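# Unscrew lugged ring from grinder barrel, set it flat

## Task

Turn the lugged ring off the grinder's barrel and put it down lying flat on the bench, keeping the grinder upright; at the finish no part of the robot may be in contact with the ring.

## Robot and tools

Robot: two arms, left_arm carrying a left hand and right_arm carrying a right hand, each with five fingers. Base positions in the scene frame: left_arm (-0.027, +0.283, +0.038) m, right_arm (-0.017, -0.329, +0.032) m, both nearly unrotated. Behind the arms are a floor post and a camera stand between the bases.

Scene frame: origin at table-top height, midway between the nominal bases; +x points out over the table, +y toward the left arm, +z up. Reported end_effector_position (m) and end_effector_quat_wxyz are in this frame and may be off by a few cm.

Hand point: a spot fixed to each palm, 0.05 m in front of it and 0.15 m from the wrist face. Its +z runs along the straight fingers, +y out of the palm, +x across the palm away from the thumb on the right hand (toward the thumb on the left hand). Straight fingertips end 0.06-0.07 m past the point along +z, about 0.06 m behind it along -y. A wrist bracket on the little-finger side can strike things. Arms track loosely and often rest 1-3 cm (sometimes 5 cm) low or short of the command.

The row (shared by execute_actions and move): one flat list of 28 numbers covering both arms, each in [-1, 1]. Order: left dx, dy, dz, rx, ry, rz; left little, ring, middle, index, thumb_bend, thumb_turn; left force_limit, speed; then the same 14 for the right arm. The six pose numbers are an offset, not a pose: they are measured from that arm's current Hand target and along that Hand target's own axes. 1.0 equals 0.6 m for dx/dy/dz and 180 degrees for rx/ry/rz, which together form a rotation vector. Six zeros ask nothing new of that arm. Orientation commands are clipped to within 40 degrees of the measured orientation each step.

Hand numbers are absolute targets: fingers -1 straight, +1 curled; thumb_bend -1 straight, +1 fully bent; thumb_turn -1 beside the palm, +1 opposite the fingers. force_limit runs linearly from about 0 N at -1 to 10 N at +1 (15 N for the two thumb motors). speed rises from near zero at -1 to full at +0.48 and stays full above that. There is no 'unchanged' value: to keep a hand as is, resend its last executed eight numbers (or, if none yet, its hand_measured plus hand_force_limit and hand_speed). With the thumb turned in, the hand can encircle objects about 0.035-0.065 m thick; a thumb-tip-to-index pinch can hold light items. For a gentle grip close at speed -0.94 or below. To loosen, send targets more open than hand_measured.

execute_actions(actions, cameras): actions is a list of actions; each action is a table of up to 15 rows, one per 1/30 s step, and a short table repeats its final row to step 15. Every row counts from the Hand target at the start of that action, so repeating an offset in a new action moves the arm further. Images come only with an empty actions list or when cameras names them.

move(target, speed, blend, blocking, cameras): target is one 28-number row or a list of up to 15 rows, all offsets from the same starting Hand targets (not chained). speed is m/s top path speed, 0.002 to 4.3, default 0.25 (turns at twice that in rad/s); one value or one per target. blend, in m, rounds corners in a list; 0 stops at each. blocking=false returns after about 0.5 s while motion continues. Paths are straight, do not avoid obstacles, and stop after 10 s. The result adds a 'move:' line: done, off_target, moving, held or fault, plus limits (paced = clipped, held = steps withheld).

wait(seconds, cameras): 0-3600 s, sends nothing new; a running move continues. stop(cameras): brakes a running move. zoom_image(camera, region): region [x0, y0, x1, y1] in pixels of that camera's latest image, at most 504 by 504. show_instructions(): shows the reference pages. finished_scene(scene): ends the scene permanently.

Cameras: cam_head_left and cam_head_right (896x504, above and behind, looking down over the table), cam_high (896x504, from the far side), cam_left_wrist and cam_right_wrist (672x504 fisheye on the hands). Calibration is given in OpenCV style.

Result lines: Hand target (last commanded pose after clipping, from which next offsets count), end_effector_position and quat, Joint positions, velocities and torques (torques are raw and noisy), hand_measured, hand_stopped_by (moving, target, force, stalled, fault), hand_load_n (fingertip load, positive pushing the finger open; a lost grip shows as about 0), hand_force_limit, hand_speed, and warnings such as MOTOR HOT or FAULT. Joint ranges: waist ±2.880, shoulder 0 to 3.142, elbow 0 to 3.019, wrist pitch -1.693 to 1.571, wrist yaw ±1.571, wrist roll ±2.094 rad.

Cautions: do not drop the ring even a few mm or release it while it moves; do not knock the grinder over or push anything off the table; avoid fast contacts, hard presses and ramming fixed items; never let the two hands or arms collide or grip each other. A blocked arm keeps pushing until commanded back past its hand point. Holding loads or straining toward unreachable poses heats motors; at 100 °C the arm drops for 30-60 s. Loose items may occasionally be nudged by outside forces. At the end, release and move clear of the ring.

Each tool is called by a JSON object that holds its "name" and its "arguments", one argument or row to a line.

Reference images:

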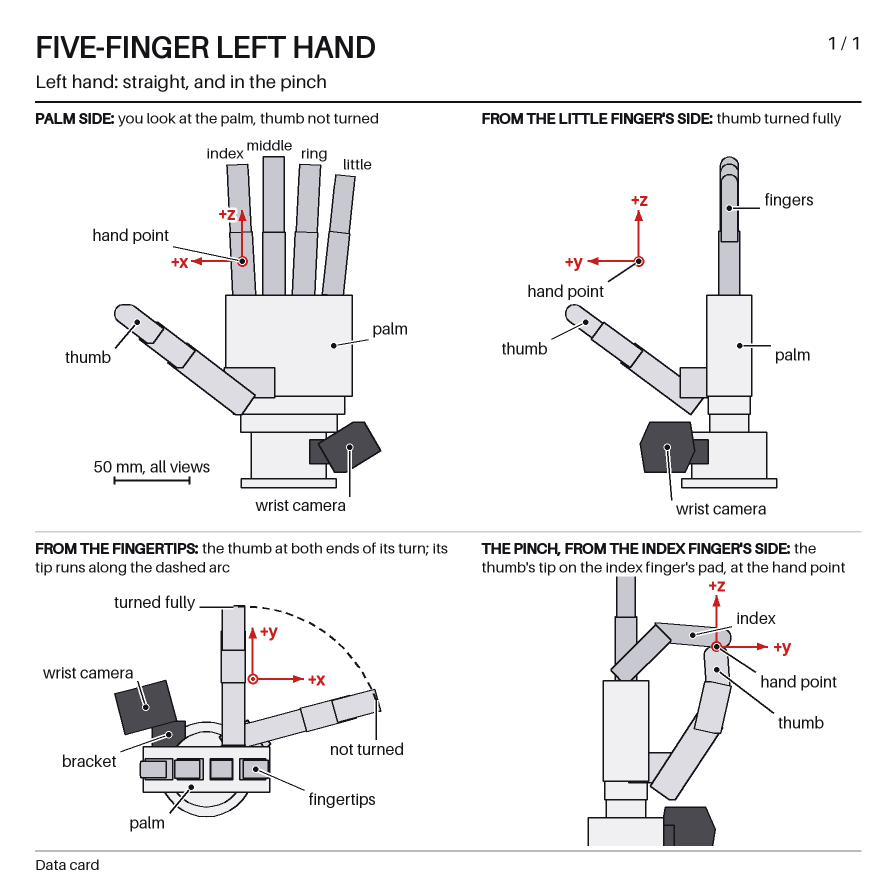

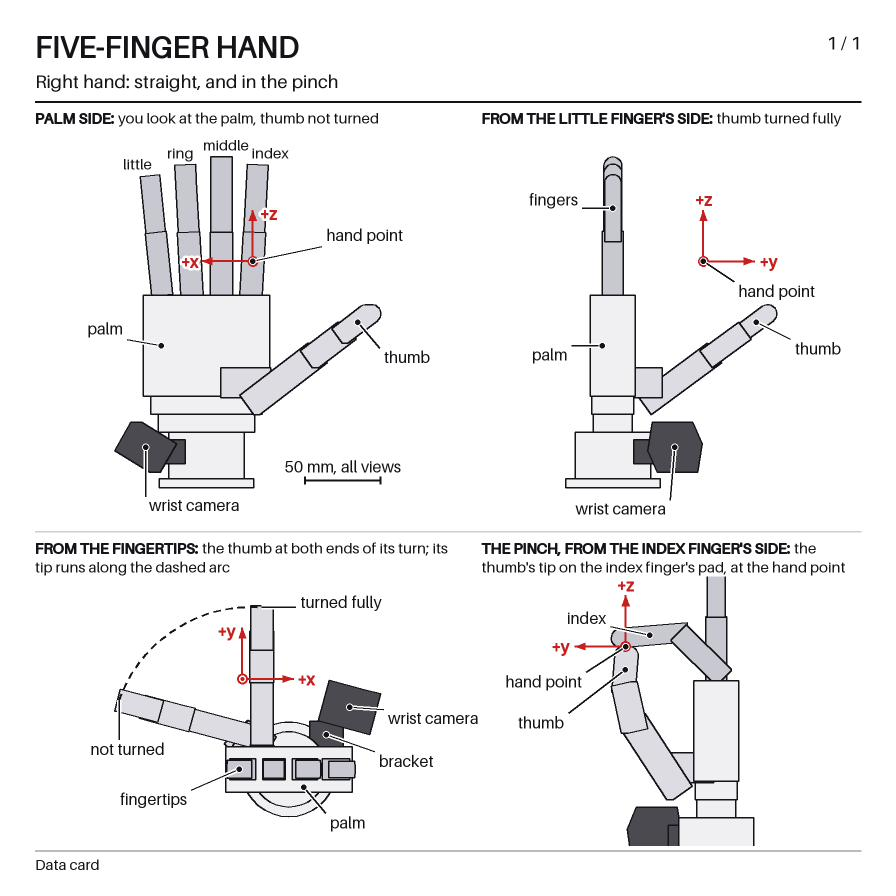

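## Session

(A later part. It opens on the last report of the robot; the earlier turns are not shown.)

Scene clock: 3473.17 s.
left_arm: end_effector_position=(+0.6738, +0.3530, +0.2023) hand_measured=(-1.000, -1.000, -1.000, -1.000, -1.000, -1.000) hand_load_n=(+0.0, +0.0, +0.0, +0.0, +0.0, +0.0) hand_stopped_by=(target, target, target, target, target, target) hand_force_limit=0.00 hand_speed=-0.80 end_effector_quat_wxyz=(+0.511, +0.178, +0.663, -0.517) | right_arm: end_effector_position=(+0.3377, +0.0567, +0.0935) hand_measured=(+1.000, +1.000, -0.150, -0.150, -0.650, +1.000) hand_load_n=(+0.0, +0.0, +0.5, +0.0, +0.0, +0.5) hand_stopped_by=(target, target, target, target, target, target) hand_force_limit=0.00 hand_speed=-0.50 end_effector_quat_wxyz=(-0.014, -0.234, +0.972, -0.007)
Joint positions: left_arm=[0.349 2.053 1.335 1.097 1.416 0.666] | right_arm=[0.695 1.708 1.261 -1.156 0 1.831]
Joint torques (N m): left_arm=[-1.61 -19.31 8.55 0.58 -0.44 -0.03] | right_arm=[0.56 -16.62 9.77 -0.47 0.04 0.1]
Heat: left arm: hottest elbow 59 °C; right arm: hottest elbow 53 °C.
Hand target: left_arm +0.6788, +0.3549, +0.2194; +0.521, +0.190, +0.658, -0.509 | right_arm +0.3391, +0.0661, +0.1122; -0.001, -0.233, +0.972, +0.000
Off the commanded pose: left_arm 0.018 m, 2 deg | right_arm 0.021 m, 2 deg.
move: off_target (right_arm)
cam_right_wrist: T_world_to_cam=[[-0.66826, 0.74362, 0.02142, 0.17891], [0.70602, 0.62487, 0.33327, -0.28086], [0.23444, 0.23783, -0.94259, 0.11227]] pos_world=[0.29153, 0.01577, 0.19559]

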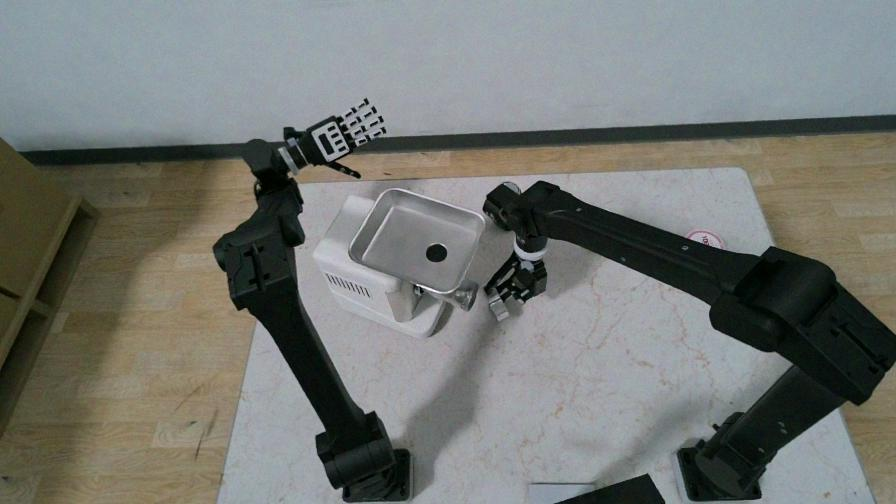

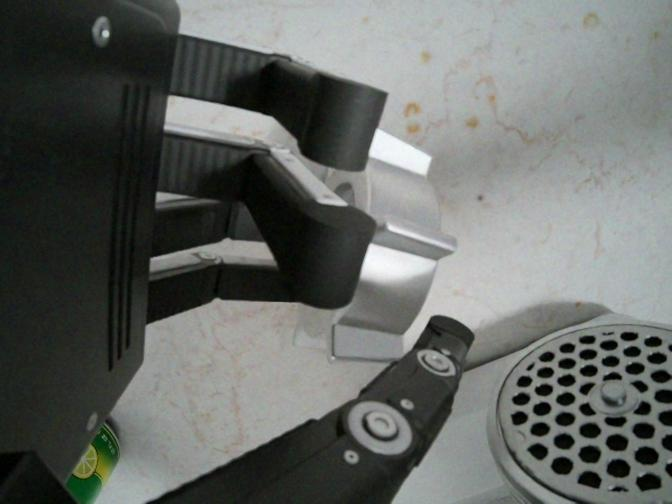

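{"name": "move", "arguments": {
  "target": [
    [0,0,0,0,0,0,-1,-1,-1,-1,-1,-1,0,-0.8,0,-0.05,0,0,0,0,1,1,-0.15,-0.15,-0.65,1,0.0,-0.5],
    [0,0,0,0,0,0,-1,-1,-1,-1,-1,-1,0,-0.8,0,-0.05,0,0,0,0,-0.6,-0.6,-0.6,-0.15,-0.8,1,0.0,-0.3]
  ],
  "speed": 0.05,
  "cameras": ["cam_head_left","cam_right_wrist"]
}}

{"name": "zoom_image", "arguments": {
  "camera": "cam_right_wrist",
  "region": [240, 60, 540, 360]
}}

{"name": "zoom_image", "arguments": {
  "camera": "cam_head_left",
  "region": [460, 240, 540, 320]
}}

Scene clock: 3531.57 s.
left_arm: end_effector_position=(+0.6738, +0.3530, +0.2023) hand_measured=(-1.000, -1.000, -1.000, -1.000, -1.000, -1.000) hand_load_n=(+0.0, +0.0, +0.0, +0.0, +0.0, +0.0) hand_stopped_by=(target, target, target, target, target, target) hand_force_limit=0.00 hand_speed=-0.80 end_effector_quat_wxyz=(+0.511, +0.178, +0.663, -0.517) | right_arm: end_effector_position=(+0.3512, +0.0431, +0.1019) hand_measured=(-0.600, -0.600, -0.600, -0.150, -0.800, +1.000) hand_load_n=(+0.0, +0.0, +0.0, +0.0, +0.0, +0.0) hand_stopped_by=(target, target, target, target, target, target) hand_force_limit=0.00 hand_speed=-0.30 end_effector_quat_wxyz=(-0.007, -0.230, +0.973, -0.004)
Joint positions: left_arm=[0.349 2.053 1.335 1.097 1.416 0.666] | right_arm=[0.656 1.691 1.261 -1.156 0 1.799]
Joint torques (N m): left_arm=[-0.73 -19.72 8.47 0.75 -0.41 0] | right_arm=[-1.38 -16.32 8.05 -0.18 0.06 -0.13]
Heat: left arm: hottest shoulder 59 °C; right arm: hottest elbow 55 °C.
Hand target: left_arm +0.6788, +0.3549, +0.2194; +0.521, +0.190, +0.658, -0.509 | right_arm +0.3526, +0.0393, +0.1121; -0.001, -0.233, +0.972, +0.000
Off the commanded pose: left_arm 0.018 m, 2 deg | right_arm 0.011 m, 1 deg.
move: off_target (right_arm); target 2's new numbers were sent with right_arm's hand 0.011 m and 1 deg from that target
cam_right_wrist: T_world_to_cam=[[-0.66315, 0.74818, 0.02151, 0.19589], [0.70634, 0.61604, 0.34868, -0.28596], [0.24762, 0.24642, -0.937, 0.1147]] pos_world=[0.30348, 0.00134, 0.20297]

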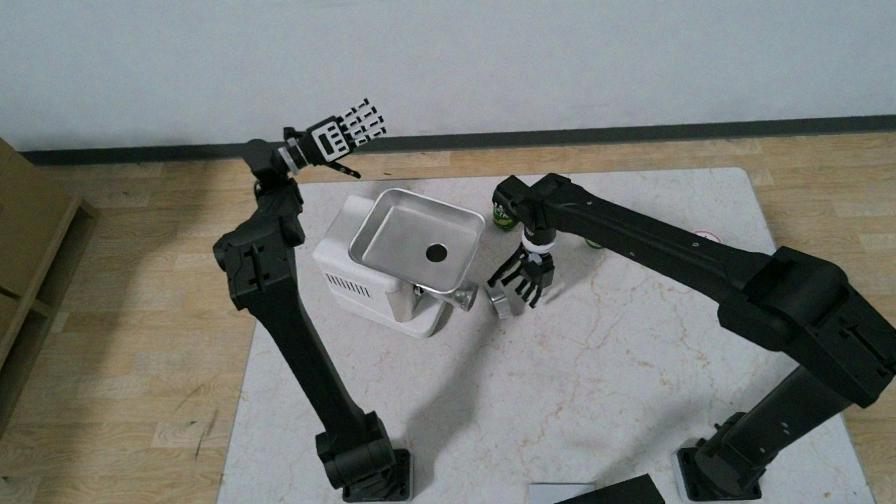

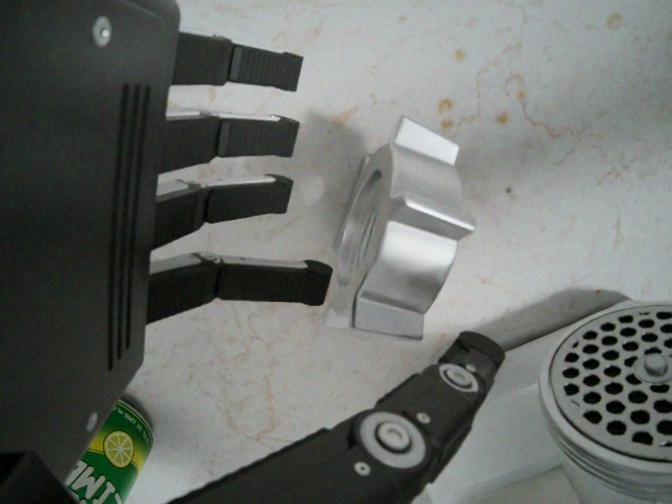

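Scaled by 1.680 from the camera's image (finer frame: 960x720).

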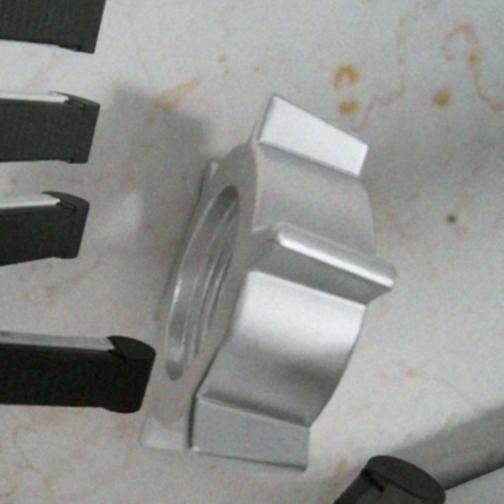

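Scaled by 6.300 from the camera's image (finer frame: 1280x720).

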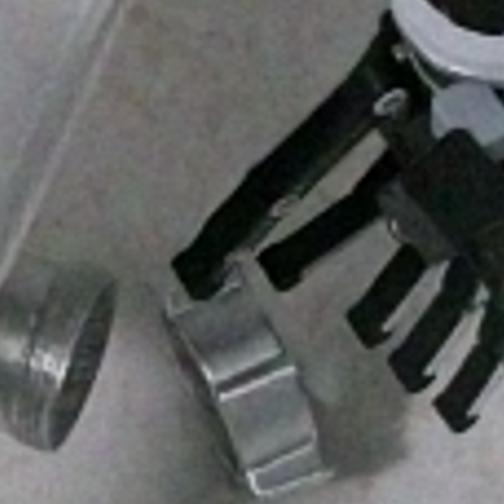

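{"name": "move", "arguments": {
  "target": [
    [0,0,0,0,0,0,-1,-1,-1,-1,-1,-1,0,-0.8,0.03,-0.005,0.0327,0,0,0,-0.6,-0.6,-0.6,-0.15,-0.8,1,0.0,-0.3]
  ],
  "speed": 0.05,
  "cameras": ["cam_head_left","cam_right_wrist"]
}}

{"name": "zoom_image", "arguments": {
  "camera": "cam_right_wrist",
  "region": [240, 100, 540, 400]
}}

{"name": "zoom_image", "arguments": {
  "camera": "cam_head_left",
  "region": [460, 240, 540, 320]
}}

Scene clock: 3556.17 s.
left_arm: end_effector_position=(+0.6738, +0.3530, +0.2023) hand_measured=(-1.000, -1.000, -1.000, -1.000, -1.000, -1.000) hand_load_n=(+0.0, +0.0, +0.0, +0.0, +0.0, +0.0) hand_stopped_by=(target, target, target, target, target, target) hand_force_limit=0.00 hand_speed=-0.80 end_effector_quat_wxyz=(+0.511, +0.178, +0.663, -0.517) | right_arm: end_effector_position=(+0.3318, +0.0269, +0.0813) hand_measured=(-0.600, -0.600, -0.600, -0.150, -0.800, +1.000) hand_load_n=(+0.0, +0.0, +0.0, +0.0, +0.0, +0.0) hand_stopped_by=(target, target, target, target, target, target) hand_force_limit=0.00 hand_speed=-0.30 end_effector_quat_wxyz=(-0.017, -0.230, +0.973, -0.009)
Joint positions: left_arm=[0.349 2.053 1.335 1.097 1.416 0.666] | right_arm=[0.656 1.669 1.174 -1.114 0 1.799]
Joint torques (N m): left_arm=[-0.73 -18.84 8.5 0.64 -0.45 -0.03] | right_arm=[-1.32 -15.5 7.97 0.5 0.08 -0.12]
Heat: left arm: hottest shoulder 59 °C; right arm: hottest elbow 53 °C.
Hand target: left_arm +0.6788, +0.3549, +0.2194; +0.521, +0.190, +0.658, -0.509 | right_arm +0.3379, +0.0285, +0.0925; -0.001, -0.233, +0.972, +0.000
Off the commanded pose: left_arm 0.018 m, 2 deg | right_arm 0.013 m, 2 deg.
move: off_target (right_arm)
cam_right_wrist: T_world_to_cam=[[-0.66273, 0.74853, 0.02221, 0.19532], [0.71223, 0.62086, 0.32751, -0.25548], [0.23136, 0.23287, -0.94459, 0.11049]] pos_world=[0.28584, -0.01332, 0.1837]

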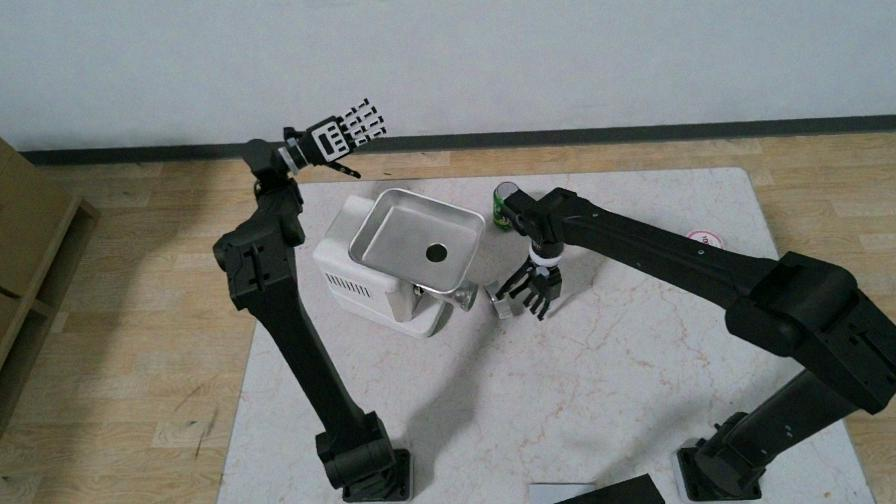

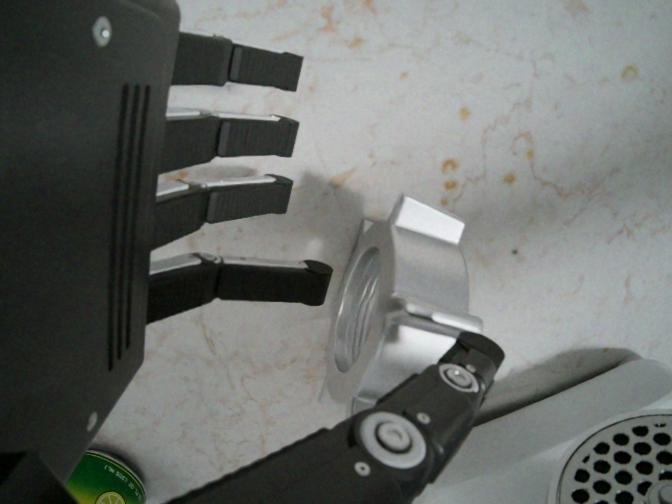

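Scaled by 1.680 from the camera's image (finer frame: 960x720).

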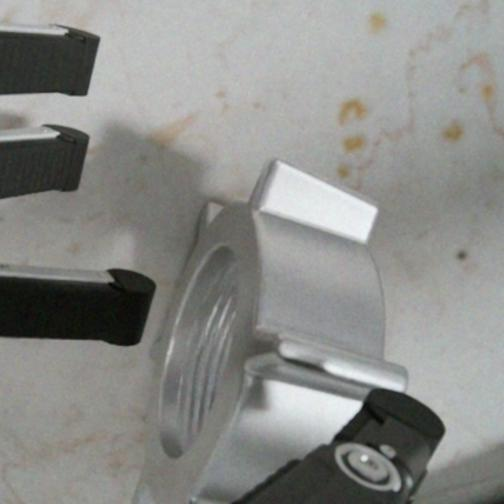

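Scaled by 6.300 from the camera's image (finer frame: 1280x720).

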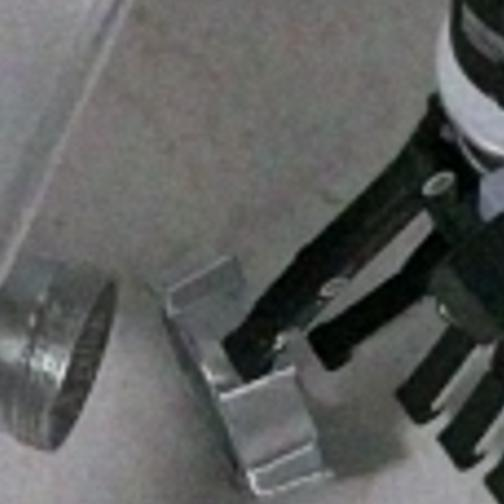

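{"name": "move", "arguments": {
  "target": [
    [0,0,0,0,0,0,-1,-1,-1,-1,-1,-1,0,-0.8,-0.005,0.02,-0.02,0,0,0,-0.6,-0.6,-0.6,-0.15,-0.67,1,0.0,-0.3]
  ],
  "speed": 0.04,
  "cameras": ["cam_head_left","cam_right_wrist"]
}}

{"name": "zoom_image", "arguments": {
  "camera": "cam_right_wrist",
  "region": [240, 100, 540, 400]
}}

{"name": "zoom_image", "arguments": {
  "camera": "cam_head_left",
  "region": [460, 240, 540, 320]
}}

Scene clock: 3625.03 s.
left_arm: end_effector_position=(+0.6738, +0.3530, +0.2023) hand_measured=(-1.000, -1.000, -1.000, -1.000, -1.000, -1.000) hand_load_n=(+0.0, +0.0, +0.0, +0.0, +0.0, +0.0) hand_stopped_by=(target, target, target, target, target, target) hand_force_limit=0.00 hand_speed=-0.80 end_effector_quat_wxyz=(+0.511, +0.178, +0.663, -0.517) | right_arm: end_effector_position=(+0.3282, +0.0271, +0.0819) hand_measured=(-0.600, -0.600, -0.600, -0.150, -0.670, +1.000) hand_load_n=(+0.0, +0.0, +0.0, +0.0, +0.0, +0.0) hand_stopped_by=(target, target, target, target, target, target) hand_force_limit=0.00 hand_speed=-0.30 end_effector_quat_wxyz=(-0.020, -0.233, +0.972, -0.010)
Joint positions: left_arm=[0.349 2.053 1.335 1.097 1.416 0.666] | right_arm=[0.661 1.667 1.174 -1.123 0 1.799]
Joint torques (N m): left_arm=[-0.85 -19.02 8.51 0.81 -0.4 -0.01] | right_arm=[0.21 -15.5 10.62 -0.4 0.04 0.11]
Heat: left arm: hottest shoulder 59 °C; right arm: hottest elbow 50 °C.
Hand target: left_arm +0.6788, +0.3549, +0.2194; +0.521, +0.190, +0.658, -0.509 | right_arm +0.3352, +0.0405, +0.1044; -0.001, -0.233, +0.972, +0.000
Off the commanded pose: left_arm 0.018 m, 2 deg | right_arm 0.027 m, 2 deg.
move: off_target (right_arm)
cam_right_wrist: T_world_to_cam=[[-0.66632, 0.74533, 0.02247, 0.19401], [0.71101, 0.62598, 0.32033, -0.25231], [0.22468, 0.22942, -0.94704, 0.11441]] pos_world=[0.28296, -0.01291, 0.18482]

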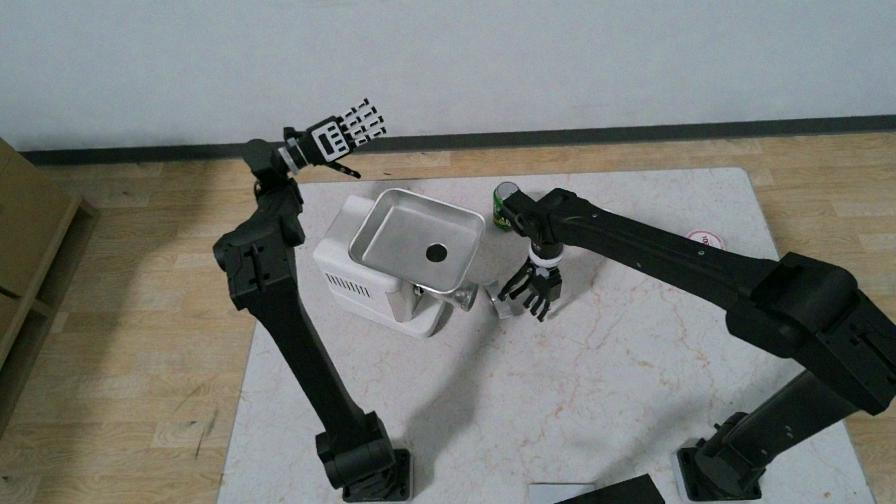

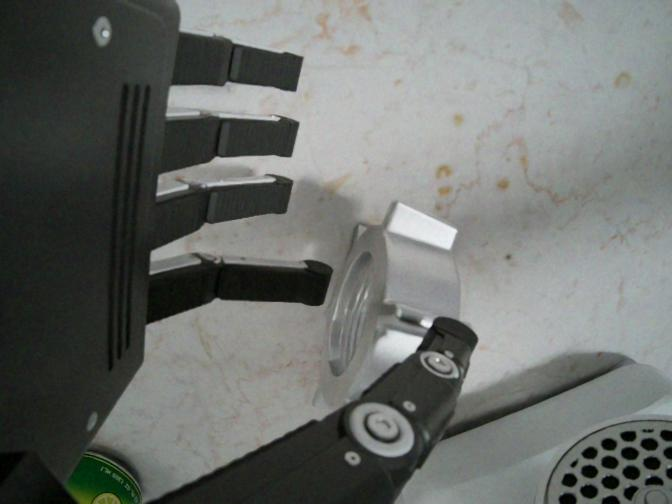

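Scaled by 1.680 from the camera's image (finer frame: 960x720).

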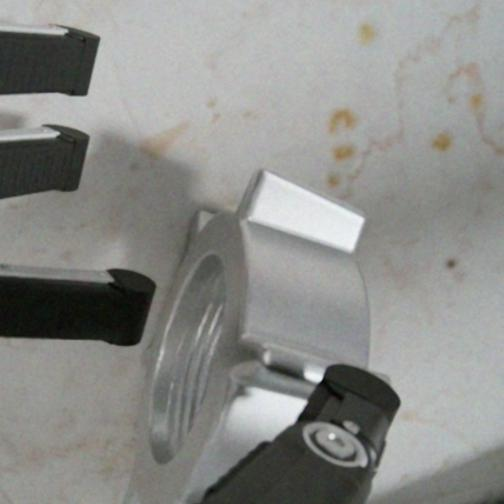

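Scaled by 6.300 from the camera's image (finer frame: 1280x720).

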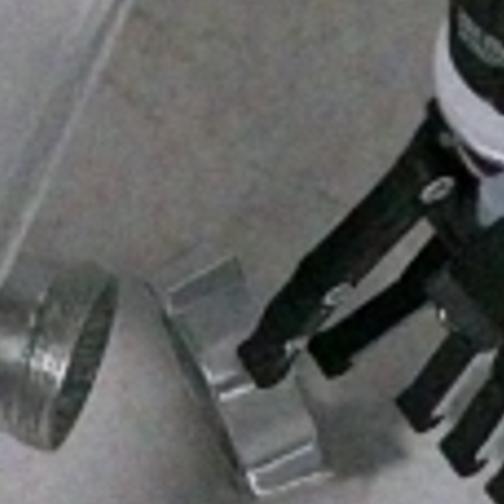

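{"name": "move", "arguments": {
  "target": [
    [0,0,0,0,0,0,-1,-1,-1,-1,-1,-1,0,-0.8,0,0.0,-0.0167,0,0,0,-0.6,-0.6,-0.6,-0.15,-0.67,1,0.0,-0.3]
  ],
  "speed": 0.04
}}

Scene clock: 3629.63 s.
left_arm: end_effector_position=(+0.6738, +0.3530, +0.2023) hand_measured=(-1.000, -1.000, -1.000, -1.000, -1.000, -1.000) hand_load_n=(+0.0, +0.0, +0.0, +0.0, +0.0, +0.0) hand_stopped_by=(target, target, target, target, target, target) hand_force_limit=0.00 hand_speed=-0.80 end_effector_quat_wxyz=(+0.511, +0.178, +0.663, -0.517) | right_arm: end_effector_position=(+0.3263, +0.0258, +0.0908) hand_measured=(-0.600, -0.600, -0.600, -0.150, -0.670, +1.000) hand_load_n=(+0.0, +0.0, +0.5, +0.5, +0.0, +0.0) hand_stopped_by=(target, target, target, target, target, target) hand_force_limit=0.00 hand_speed=-0.30 end_effector_quat_wxyz=(-0.022, -0.233, +0.972, -0.011)
Joint positions: left_arm=[0.349 2.053 1.335 1.097 1.416 0.666] | right_arm=[0.662 1.653 1.183 -1.149 0 1.799]
Joint torques (N m): left_arm=[-1.55 -19.14 8.4 0.72 -0.42 -0.02] | right_arm=[0.38 -15.21 11.19 -0.44 0.03 0.11]
Heat: left arm: hottest shoulder 59 °C; right arm: hottest elbow 51 °C.
Hand target: left_arm +0.6788, +0.3549, +0.2194; +0.521, +0.190, +0.658, -0.509 | right_arm +0.3352, +0.0404, +0.1145; -0.001, -0.233, +0.972, +0.000
Off the commanded pose: left_arm 0.018 m, 2 deg | right_arm 0.029 m, 3 deg.
move: off_target (right_arm)

{"name": "move", "arguments": {
  "target": [
    [0,0,0,0,0,0,-1,-1,-1,-1,-1,-1,0,-0.8,-0.0185,0.015,0,0,0,0,-0.6,-0.6,-0.6,-0.15,-0.67,1,0.0,-0.3]
  ],
  "speed": 0.04,
  "cameras": ["cam_head_left","cam_right_wrist"]
}}

{"name": "zoom_image", "arguments": {
  "camera": "cam_right_wrist",
  "region": [240, 100, 540, 400]
}}

{"name": "zoom_image", "arguments": {
  "camera": "cam_head_left",
  "region": [460, 240, 540, 320]
}}

Scene clock: 3637.70 s.
left_arm: end_effector_position=(+0.6738, +0.3530, +0.2023) hand_measured=(-1.000, -1.000, -1.000, -1.000, -1.000, -1.000) hand_load_n=(+0.0, +0.0, +0.0, +0.0, +0.0, -0.5) hand_stopped_by=(target, target, target, target, target, target) hand_force_limit=0.00 hand_speed=-0.80 end_effector_quat_wxyz=(+0.511, +0.178, +0.663, -0.517) | right_arm: end_effector_position=(+0.3331, +0.0401, +0.1035) hand_measured=(-0.600, -0.600, -0.600, -0.150, -0.670, +1.000) hand_load_n=(+0.0, +0.0, +0.0, +0.0, +0.0, +0.0) hand_stopped_by=(target, target, target, target, target, target) hand_force_limit=0.00 hand_speed=-0.30 end_effector_quat_wxyz=(-0.010, -0.235, +0.972, -0.005)
Joint positions: left_arm=[0.349 2.053 1.335 1.097 1.416 0.666] | right_arm=[0.675 1.657 1.222 -1.158 0 1.808]
Joint torques (N m): left_arm=[-1.44 -18.37 8.75 0.77 -0.39 -0.02] | right_arm=[0.32 -13.1 11.48 -0.4 0.03 0.15]
Heat: left arm: hottest shoulder 59 °C; right arm: hottest elbow 53 °C.
Hand target: left_arm +0.6788, +0.3549, +0.2194; +0.521, +0.190, +0.658, -0.509 | right_arm +0.3409, +0.0535, +0.1145; -0.001, -0.233, +0.972, +0.000
Off the commanded pose: left_arm 0.018 m, 2 deg | right_arm 0.019 m, 1 deg.
move: off_target (right_arm)
cam_right_wrist: T_world_to_cam=[[-0.67066, 0.74145, 0.02153, 0.1889], [0.70176, 0.62483, 0.34222, -0.27011], [0.24028, 0.24463, -0.93937, 0.12413]] pos_world=[0.28641, -0.00166, 0.20498]

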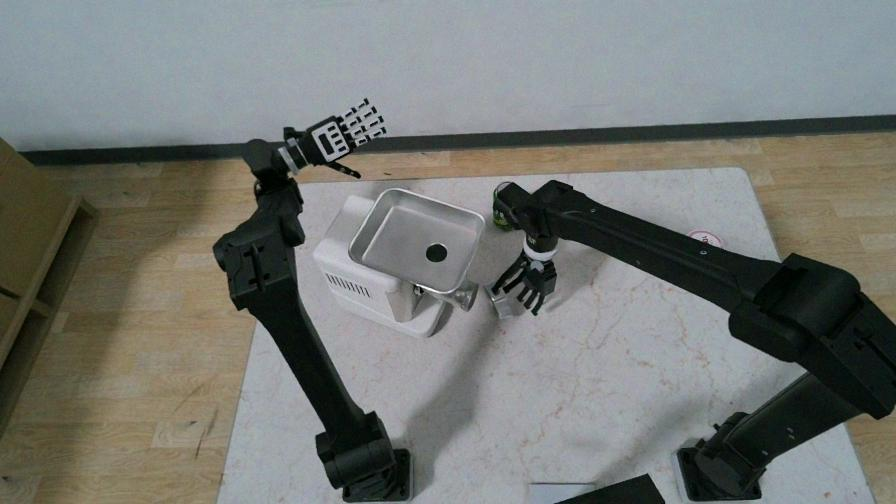

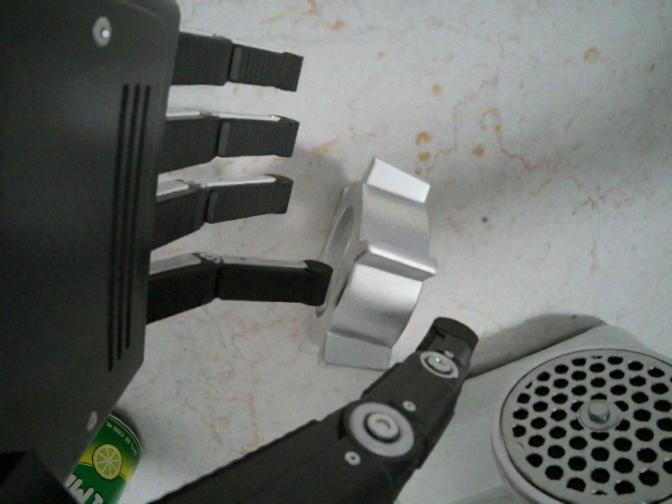

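Scaled by 1.680 from the camera's image (finer frame: 960x720).

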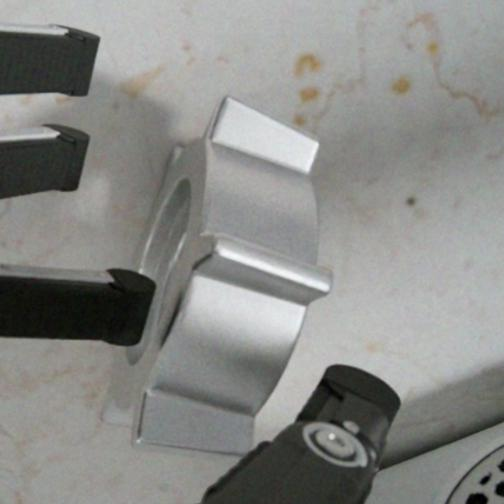

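Scaled by 6.300 from the camera's image (finer frame: 1280x720).

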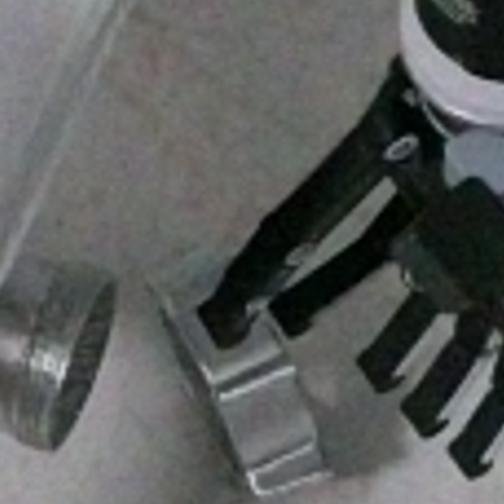

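{"name": "move", "arguments": {
  "target": [
    [0,0,0,0,0,0,-1,-1,-1,-1,-1,-1,0,-0.8,0,-0.01,0.023,0,0,0,-0.6,-0.6,-0.6,-0.15,-0.67,1,0.0,-0.3]
  ],
  "speed": 0.04,
  "cameras": ["cam_right_wrist"]
}}

{"name": "zoom_image", "arguments": {
  "camera": "cam_right_wrist",
  "region": [240, 100, 540, 400]
}}

Scene clock: 3650.73 s.
left_arm: end_effector_position=(+0.6738, +0.3530, +0.2023) hand_measured=(-1.000, -1.000, -1.000, -1.000, -1.000, -1.000) hand_load_n=(+0.0, +0.0, +0.0, +0.0, +0.0, +0.0) hand_stopped_by=(target, target, target, target, target, target) hand_force_limit=0.00 hand_speed=-0.80 end_effector_quat_wxyz=(+0.511, +0.178, +0.663, -0.517) | right_arm: end_effector_position=(+0.3348, +0.0416, +0.0978) hand_measured=(-0.600, -0.600, -0.600, -0.150, -0.670, +1.000) hand_load_n=(+0.0, +0.0, +0.0, +0.0, +0.0, +0.0) hand_stopped_by=(target, target, target, target, target, target) hand_force_limit=0.00 hand_speed=-0.30 end_effector_quat_wxyz=(-0.010, -0.235, +0.972, -0.006)
Joint positions: left_arm=[0.349 2.053 1.335 1.097 1.416 0.666] | right_arm=[0.675 1.67 1.222 -1.147 0 1.808]
Joint torques (N m): left_arm=[-1.14 -19.37 8.62 0.76 -0.42 -0.02] | right_arm=[-0.67 -13.27 9.51 0.57 0.04 0.02]
Heat: left arm: hottest shoulder 59 °C; right arm: hottest elbow 56 °C.
Hand target: left_arm +0.6788, +0.3549, +0.2194; +0.521, +0.190, +0.658, -0.509 | right_arm +0.3437, +0.0482, +0.1007; -0.001, -0.233, +0.972, +0.000
Off the commanded pose: left_arm 0.018 m, 2 deg | right_arm 0.011 m, 1 deg.
move: off_target (right_arm)
cam_right_wrist: T_world_to_cam=[[-0.67063, 0.74148, 0.02162, 0.18909], [0.70218, 0.62514, 0.3408, -0.27023], [0.23919, 0.24373, -0.93989, 0.1185]] pos_world=[0.28822, -0.00015, 0.19938]

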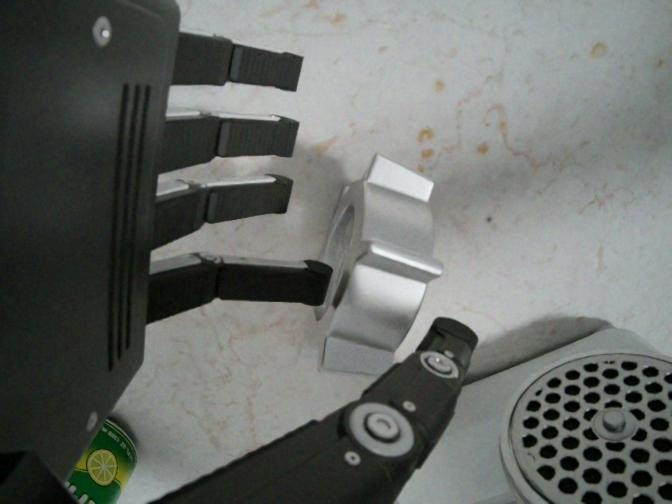

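Scaled by 1.680 from the camera's image (finer frame: 960x720).

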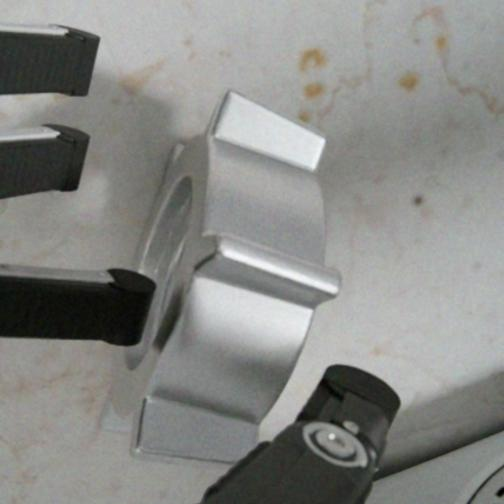

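{"name": "move", "arguments": {
  "target": [
    [0,0,0,0,0,0,-1,-1,-1,-1,-1,-1,0,-0.8,0.006,-0.003,0.0167,0,0,0,-0.6,-0.6,-0.6,-0.15,-0.67,1,0.0,-0.3]
  ],
  "speed": 0.04,
  "cameras": ["cam_right_wrist"]
}}

{"name": "zoom_image", "arguments": {
  "camera": "cam_right_wrist",
  "region": [240, 100, 540, 400]
}}

Scene clock: 3663.17 s.
left_arm: end_effector_position=(+0.6738, +0.3530, +0.2023) hand_measured=(-1.000, -1.000, -1.000, -1.000, -1.000, -1.000) hand_load_n=(+0.0, -0.5, +0.0, +0.0, +0.0, +0.0) hand_stopped_by=(target, target, target, target, target, target) hand_force_limit=0.00 hand_speed=-0.80 end_effector_quat_wxyz=(+0.511, +0.178, +0.663, -0.517) | right_arm: end_effector_position=(+0.3369, +0.0434, +0.0935) hand_measured=(-0.600, -0.600, -0.600, -0.150, -0.670, +1.000) hand_load_n=(+0.0, +0.0, +0.0, +0.0, +0.0, +0.0) hand_stopped_by=(target, target, target, target, target, target) hand_force_limit=0.00 hand_speed=-0.30 end_effector_quat_wxyz=(-0.004, -0.235, +0.972, -0.002)
Joint positions: left_arm=[0.349 2.053 1.335 1.097 1.416 0.666] | right_arm=[0.675 1.672 1.212 -1.119 0 1.808]
Joint torques (N m): left_arm=[-1.14 -19.43 8.58 0.64 -0.44 -0.02] | right_arm=[-1.08 -13.51 8.2 0.64 0.04 0.02]
Heat: left arm: hottest shoulder 59 °C; right arm: hottest elbow 56 °C.
Hand target: left_arm +0.6788, +0.3549, +0.2194; +0.521, +0.190, +0.658, -0.509 | right_arm +0.3413, +0.0450, +0.0907; -0.001, -0.233, +0.972, +0.000
Off the commanded pose: left_arm 0.018 m, 2 deg | right_arm 0.005 m, 0 deg.
move: done
cam_right_wrist: T_world_to_cam=[[-0.67095, 0.7412, 0.02126, 0.1893], [0.69819, 0.62184, 0.35475, -0.27115], [0.24973, 0.25286, -0.93472, 0.10911]] pos_world=[0.28908, 0.00072, 0.19415]

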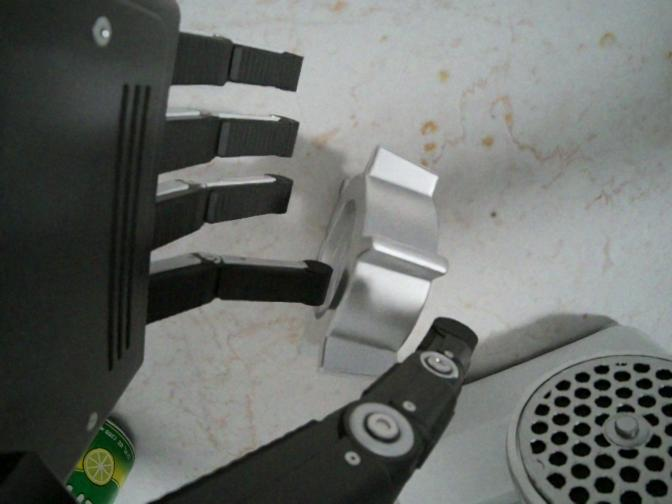

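Scaled by 1.680 from the camera's image (finer frame: 960x720).

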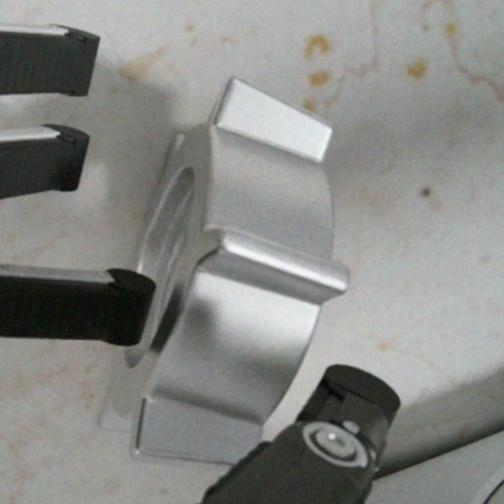

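{"name": "move", "arguments": {
  "target": [
    [0,0,0,0,0,0,-1,-1,-1,-1,-1,-1,0,-0.8,0.01,-0.002,0.006,0,0,0,-0.6,-0.6,-0.6,-0.15,-0.67,1,0.0,-0.3],
    [0,0,0,0,0,0,-1,-1,-1,-1,-1,-1,0,-0.8,0.01,0.025,0.006,0,0,0,-0.6,-0.6,-0.6,-0.15,-0.67,1,0.0,-0.3]
  ],
  "speed": 0.04,
  "cameras": ["cam_head_left","cam_right_wrist"]
}}

{"name": "zoom_image", "arguments": {
  "camera": "cam_right_wrist",
  "region": [240, 100, 540, 400]
}}

{"name": "zoom_image", "arguments": {
  "camera": "cam_head_left",
  "region": [460, 240, 540, 320]
}}

Scene clock: 3676.03 s.
left_arm: end_effector_position=(+0.6738, +0.3530, +0.2023) hand_measured=(-1.000, -1.000, -1.000, -1.000, -1.000, -1.000) hand_load_n=(+0.0, +0.0, +0.0, +0.0, +0.0, +0.0) hand_stopped_by=(target, target, target, target, target, target) hand_force_limit=0.00 hand_speed=-0.80 end_effector_quat_wxyz=(+0.511, +0.178, +0.663, -0.517) | right_arm: end_effector_position=(+0.3250, +0.0462, +0.0849) hand_measured=(-0.600, -0.600, -0.600, -0.150, -0.670, +1.000) hand_load_n=(+0.0, +0.0, +0.0, +0.0, +0.0, +0.0) hand_stopped_by=(target, target, target, target, target, target) hand_force_limit=0.00 hand_speed=-0.30 end_effector_quat_wxyz=(-0.008, -0.236, +0.972, -0.005)
Joint positions: left_arm=[0.349 2.053 1.335 1.097 1.416 0.666] | right_arm=[0.697 1.672 1.188 -1.105 0 1.828]
Joint torques (N m): left_arm=[-1.14 -18.96 8.46 0.68 -0.4 -0.04] | right_arm=[0.15 -13.33 9.1 0.46 0.03 0.16]
Heat: left arm: hottest shoulder 59 °C; right arm: hottest elbow 55 °C.
Hand target: left_arm +0.6788, +0.3549, +0.2194; +0.521, +0.190, +0.658, -0.509 | right_arm +0.3292, +0.0556, +0.0872; -0.001, -0.233, +0.972, +0.000
Off the commanded pose: left_arm 0.018 m, 2 deg | right_arm 0.011 m, 1 deg.
move: off_target (right_arm)
cam_right_wrist: T_world_to_cam=[[-0.67217, 0.74009, 0.02109, 0.17995], [0.69965, 0.62561, 0.3451, -0.26141], [0.24221, 0.24672, -0.93833, 0.10631]] pos_world=[0.27811, 0.00413, 0.18617]

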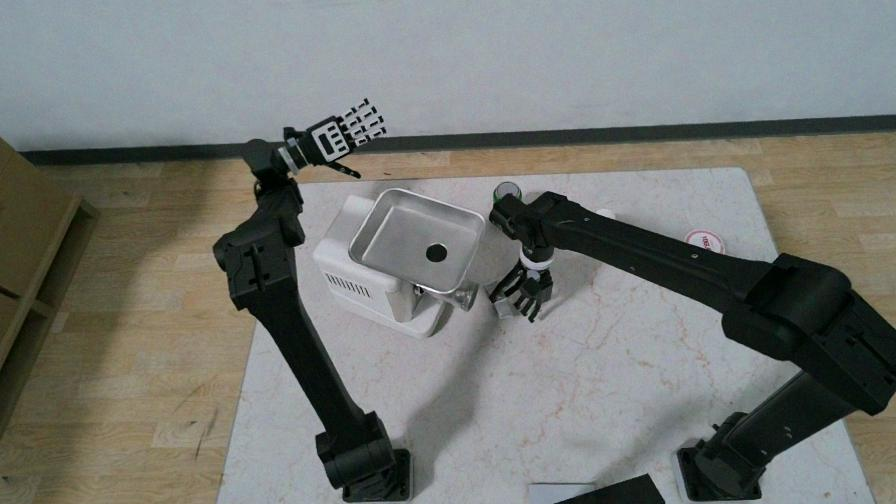

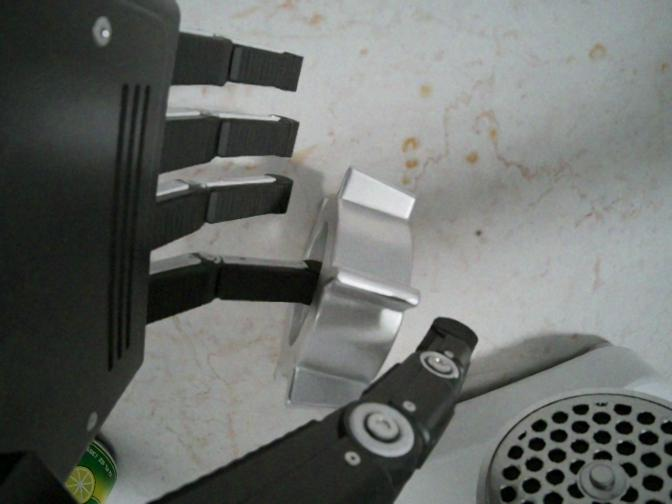

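Scaled by 1.680 from the camera's image (finer frame: 960x720).

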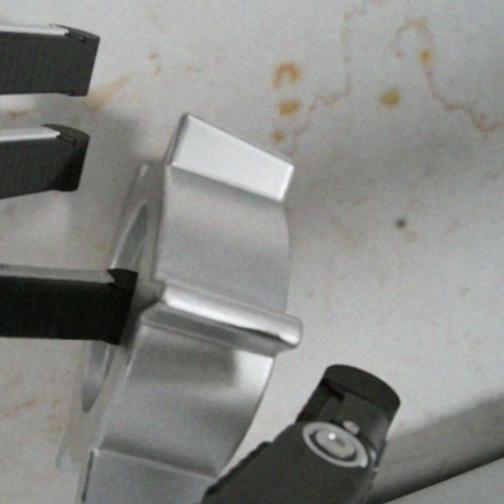

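Scaled by 6.300 from the camera's image (finer frame: 1280x720).

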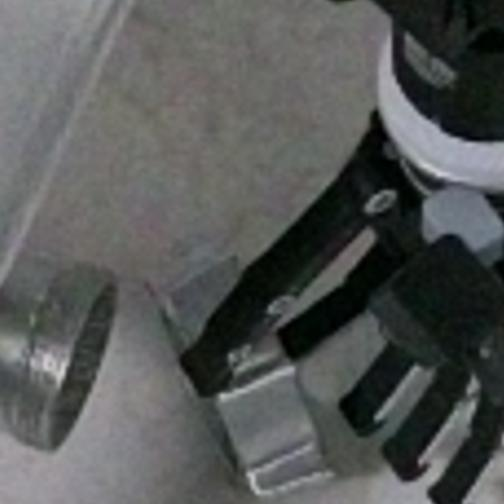

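{"name": "move", "arguments": {
  "target": [
    [0,0,0,0,0,0,-1,-1,-1,-1,-1,-1,0,-0.8,0,0.01,-0.025,0,0,0,-0.6,-0.6,-0.6,-0.15,-0.67,1,0.0,-0.3]
  ],
  "speed": 0.04,
  "cameras": ["cam_right_wrist"]
}}

{"name": "zoom_image", "arguments": {
  "camera": "cam_right_wrist",
  "region": [240, 100, 540, 400]
}}

Scene clock: 3685.57 s.
left_arm: end_effector_position=(+0.6738, +0.3530, +0.2023) hand_measured=(-1.000, -1.000, -1.000, -1.000, -1.000, -1.000) hand_load_n=(+0.0, +0.0, +0.0, +0.0, +0.0, +0.0) hand_stopped_by=(target, target, target, target, target, target) hand_force_limit=0.00 hand_speed=-0.80 end_effector_quat_wxyz=(+0.511, +0.178, +0.663, -0.517) | right_arm: end_effector_position=(+0.3184, +0.0467, +0.0842) hand_measured=(-0.600, -0.600, -0.600, -0.150, -0.670, +1.000) hand_load_n=(+0.0, +0.0, +0.0, +0.0, +0.0, +0.0) hand_stopped_by=(target, target, target, target, target, target) hand_force_limit=0.00 hand_speed=-0.30 end_effector_quat_wxyz=(-0.016, -0.235, +0.972, -0.009)
Joint positions: left_arm=[0.349 2.053 1.335 1.097 1.416 0.666] | right_arm=[0.707 1.672 1.188 -1.122 0 1.84]
Joint torques (N m): left_arm=[-1.49 -19.14 8.39 0.58 -0.49 0.03] | right_arm=[0.32 -14.51 11.17 -0.47 0.03 0.15]
Heat: left arm: hottest shoulder 59 °C; right arm: hottest elbow 54 °C.
Hand target: left_arm +0.6788, +0.3549, +0.2194; +0.521, +0.190, +0.658, -0.509 | right_arm +0.3264, +0.0610, +0.1021; -0.001, -0.233, +0.972, +0.000
Off the commanded pose: left_arm 0.018 m, 2 deg | right_arm 0.024 m, 2 deg.
move: off_target (right_arm)
cam_right_wrist: T_world_to_cam=[[-0.67082, 0.74133, 0.02072, 0.1746], [0.70478, 0.62854, 0.32897, -0.25729], [0.23085, 0.23528, -0.94412, 0.11183]] pos_world=[0.27264, 0.00597, 0.1866]

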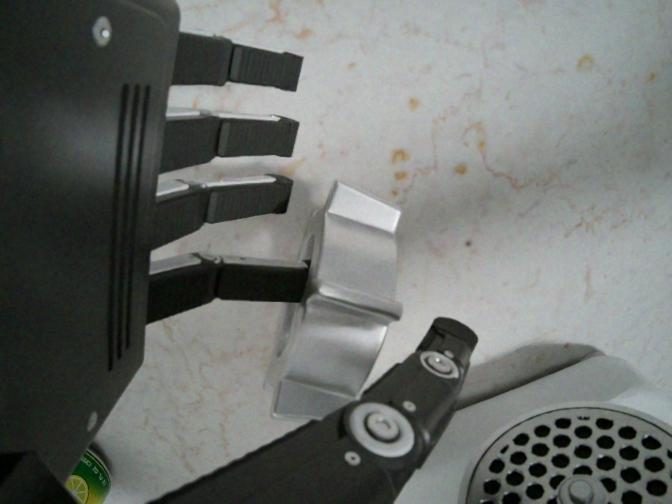

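Scaled by 1.680 from the camera's image (finer frame: 960x720).

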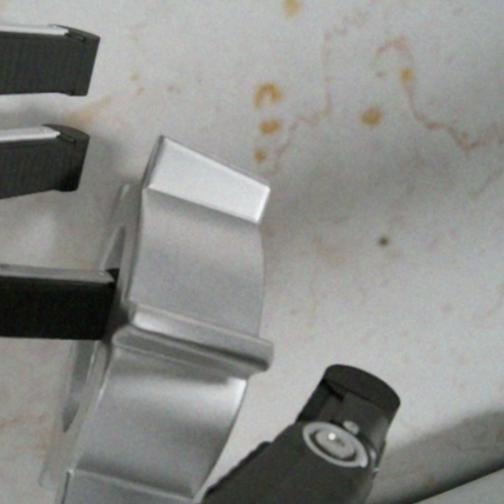

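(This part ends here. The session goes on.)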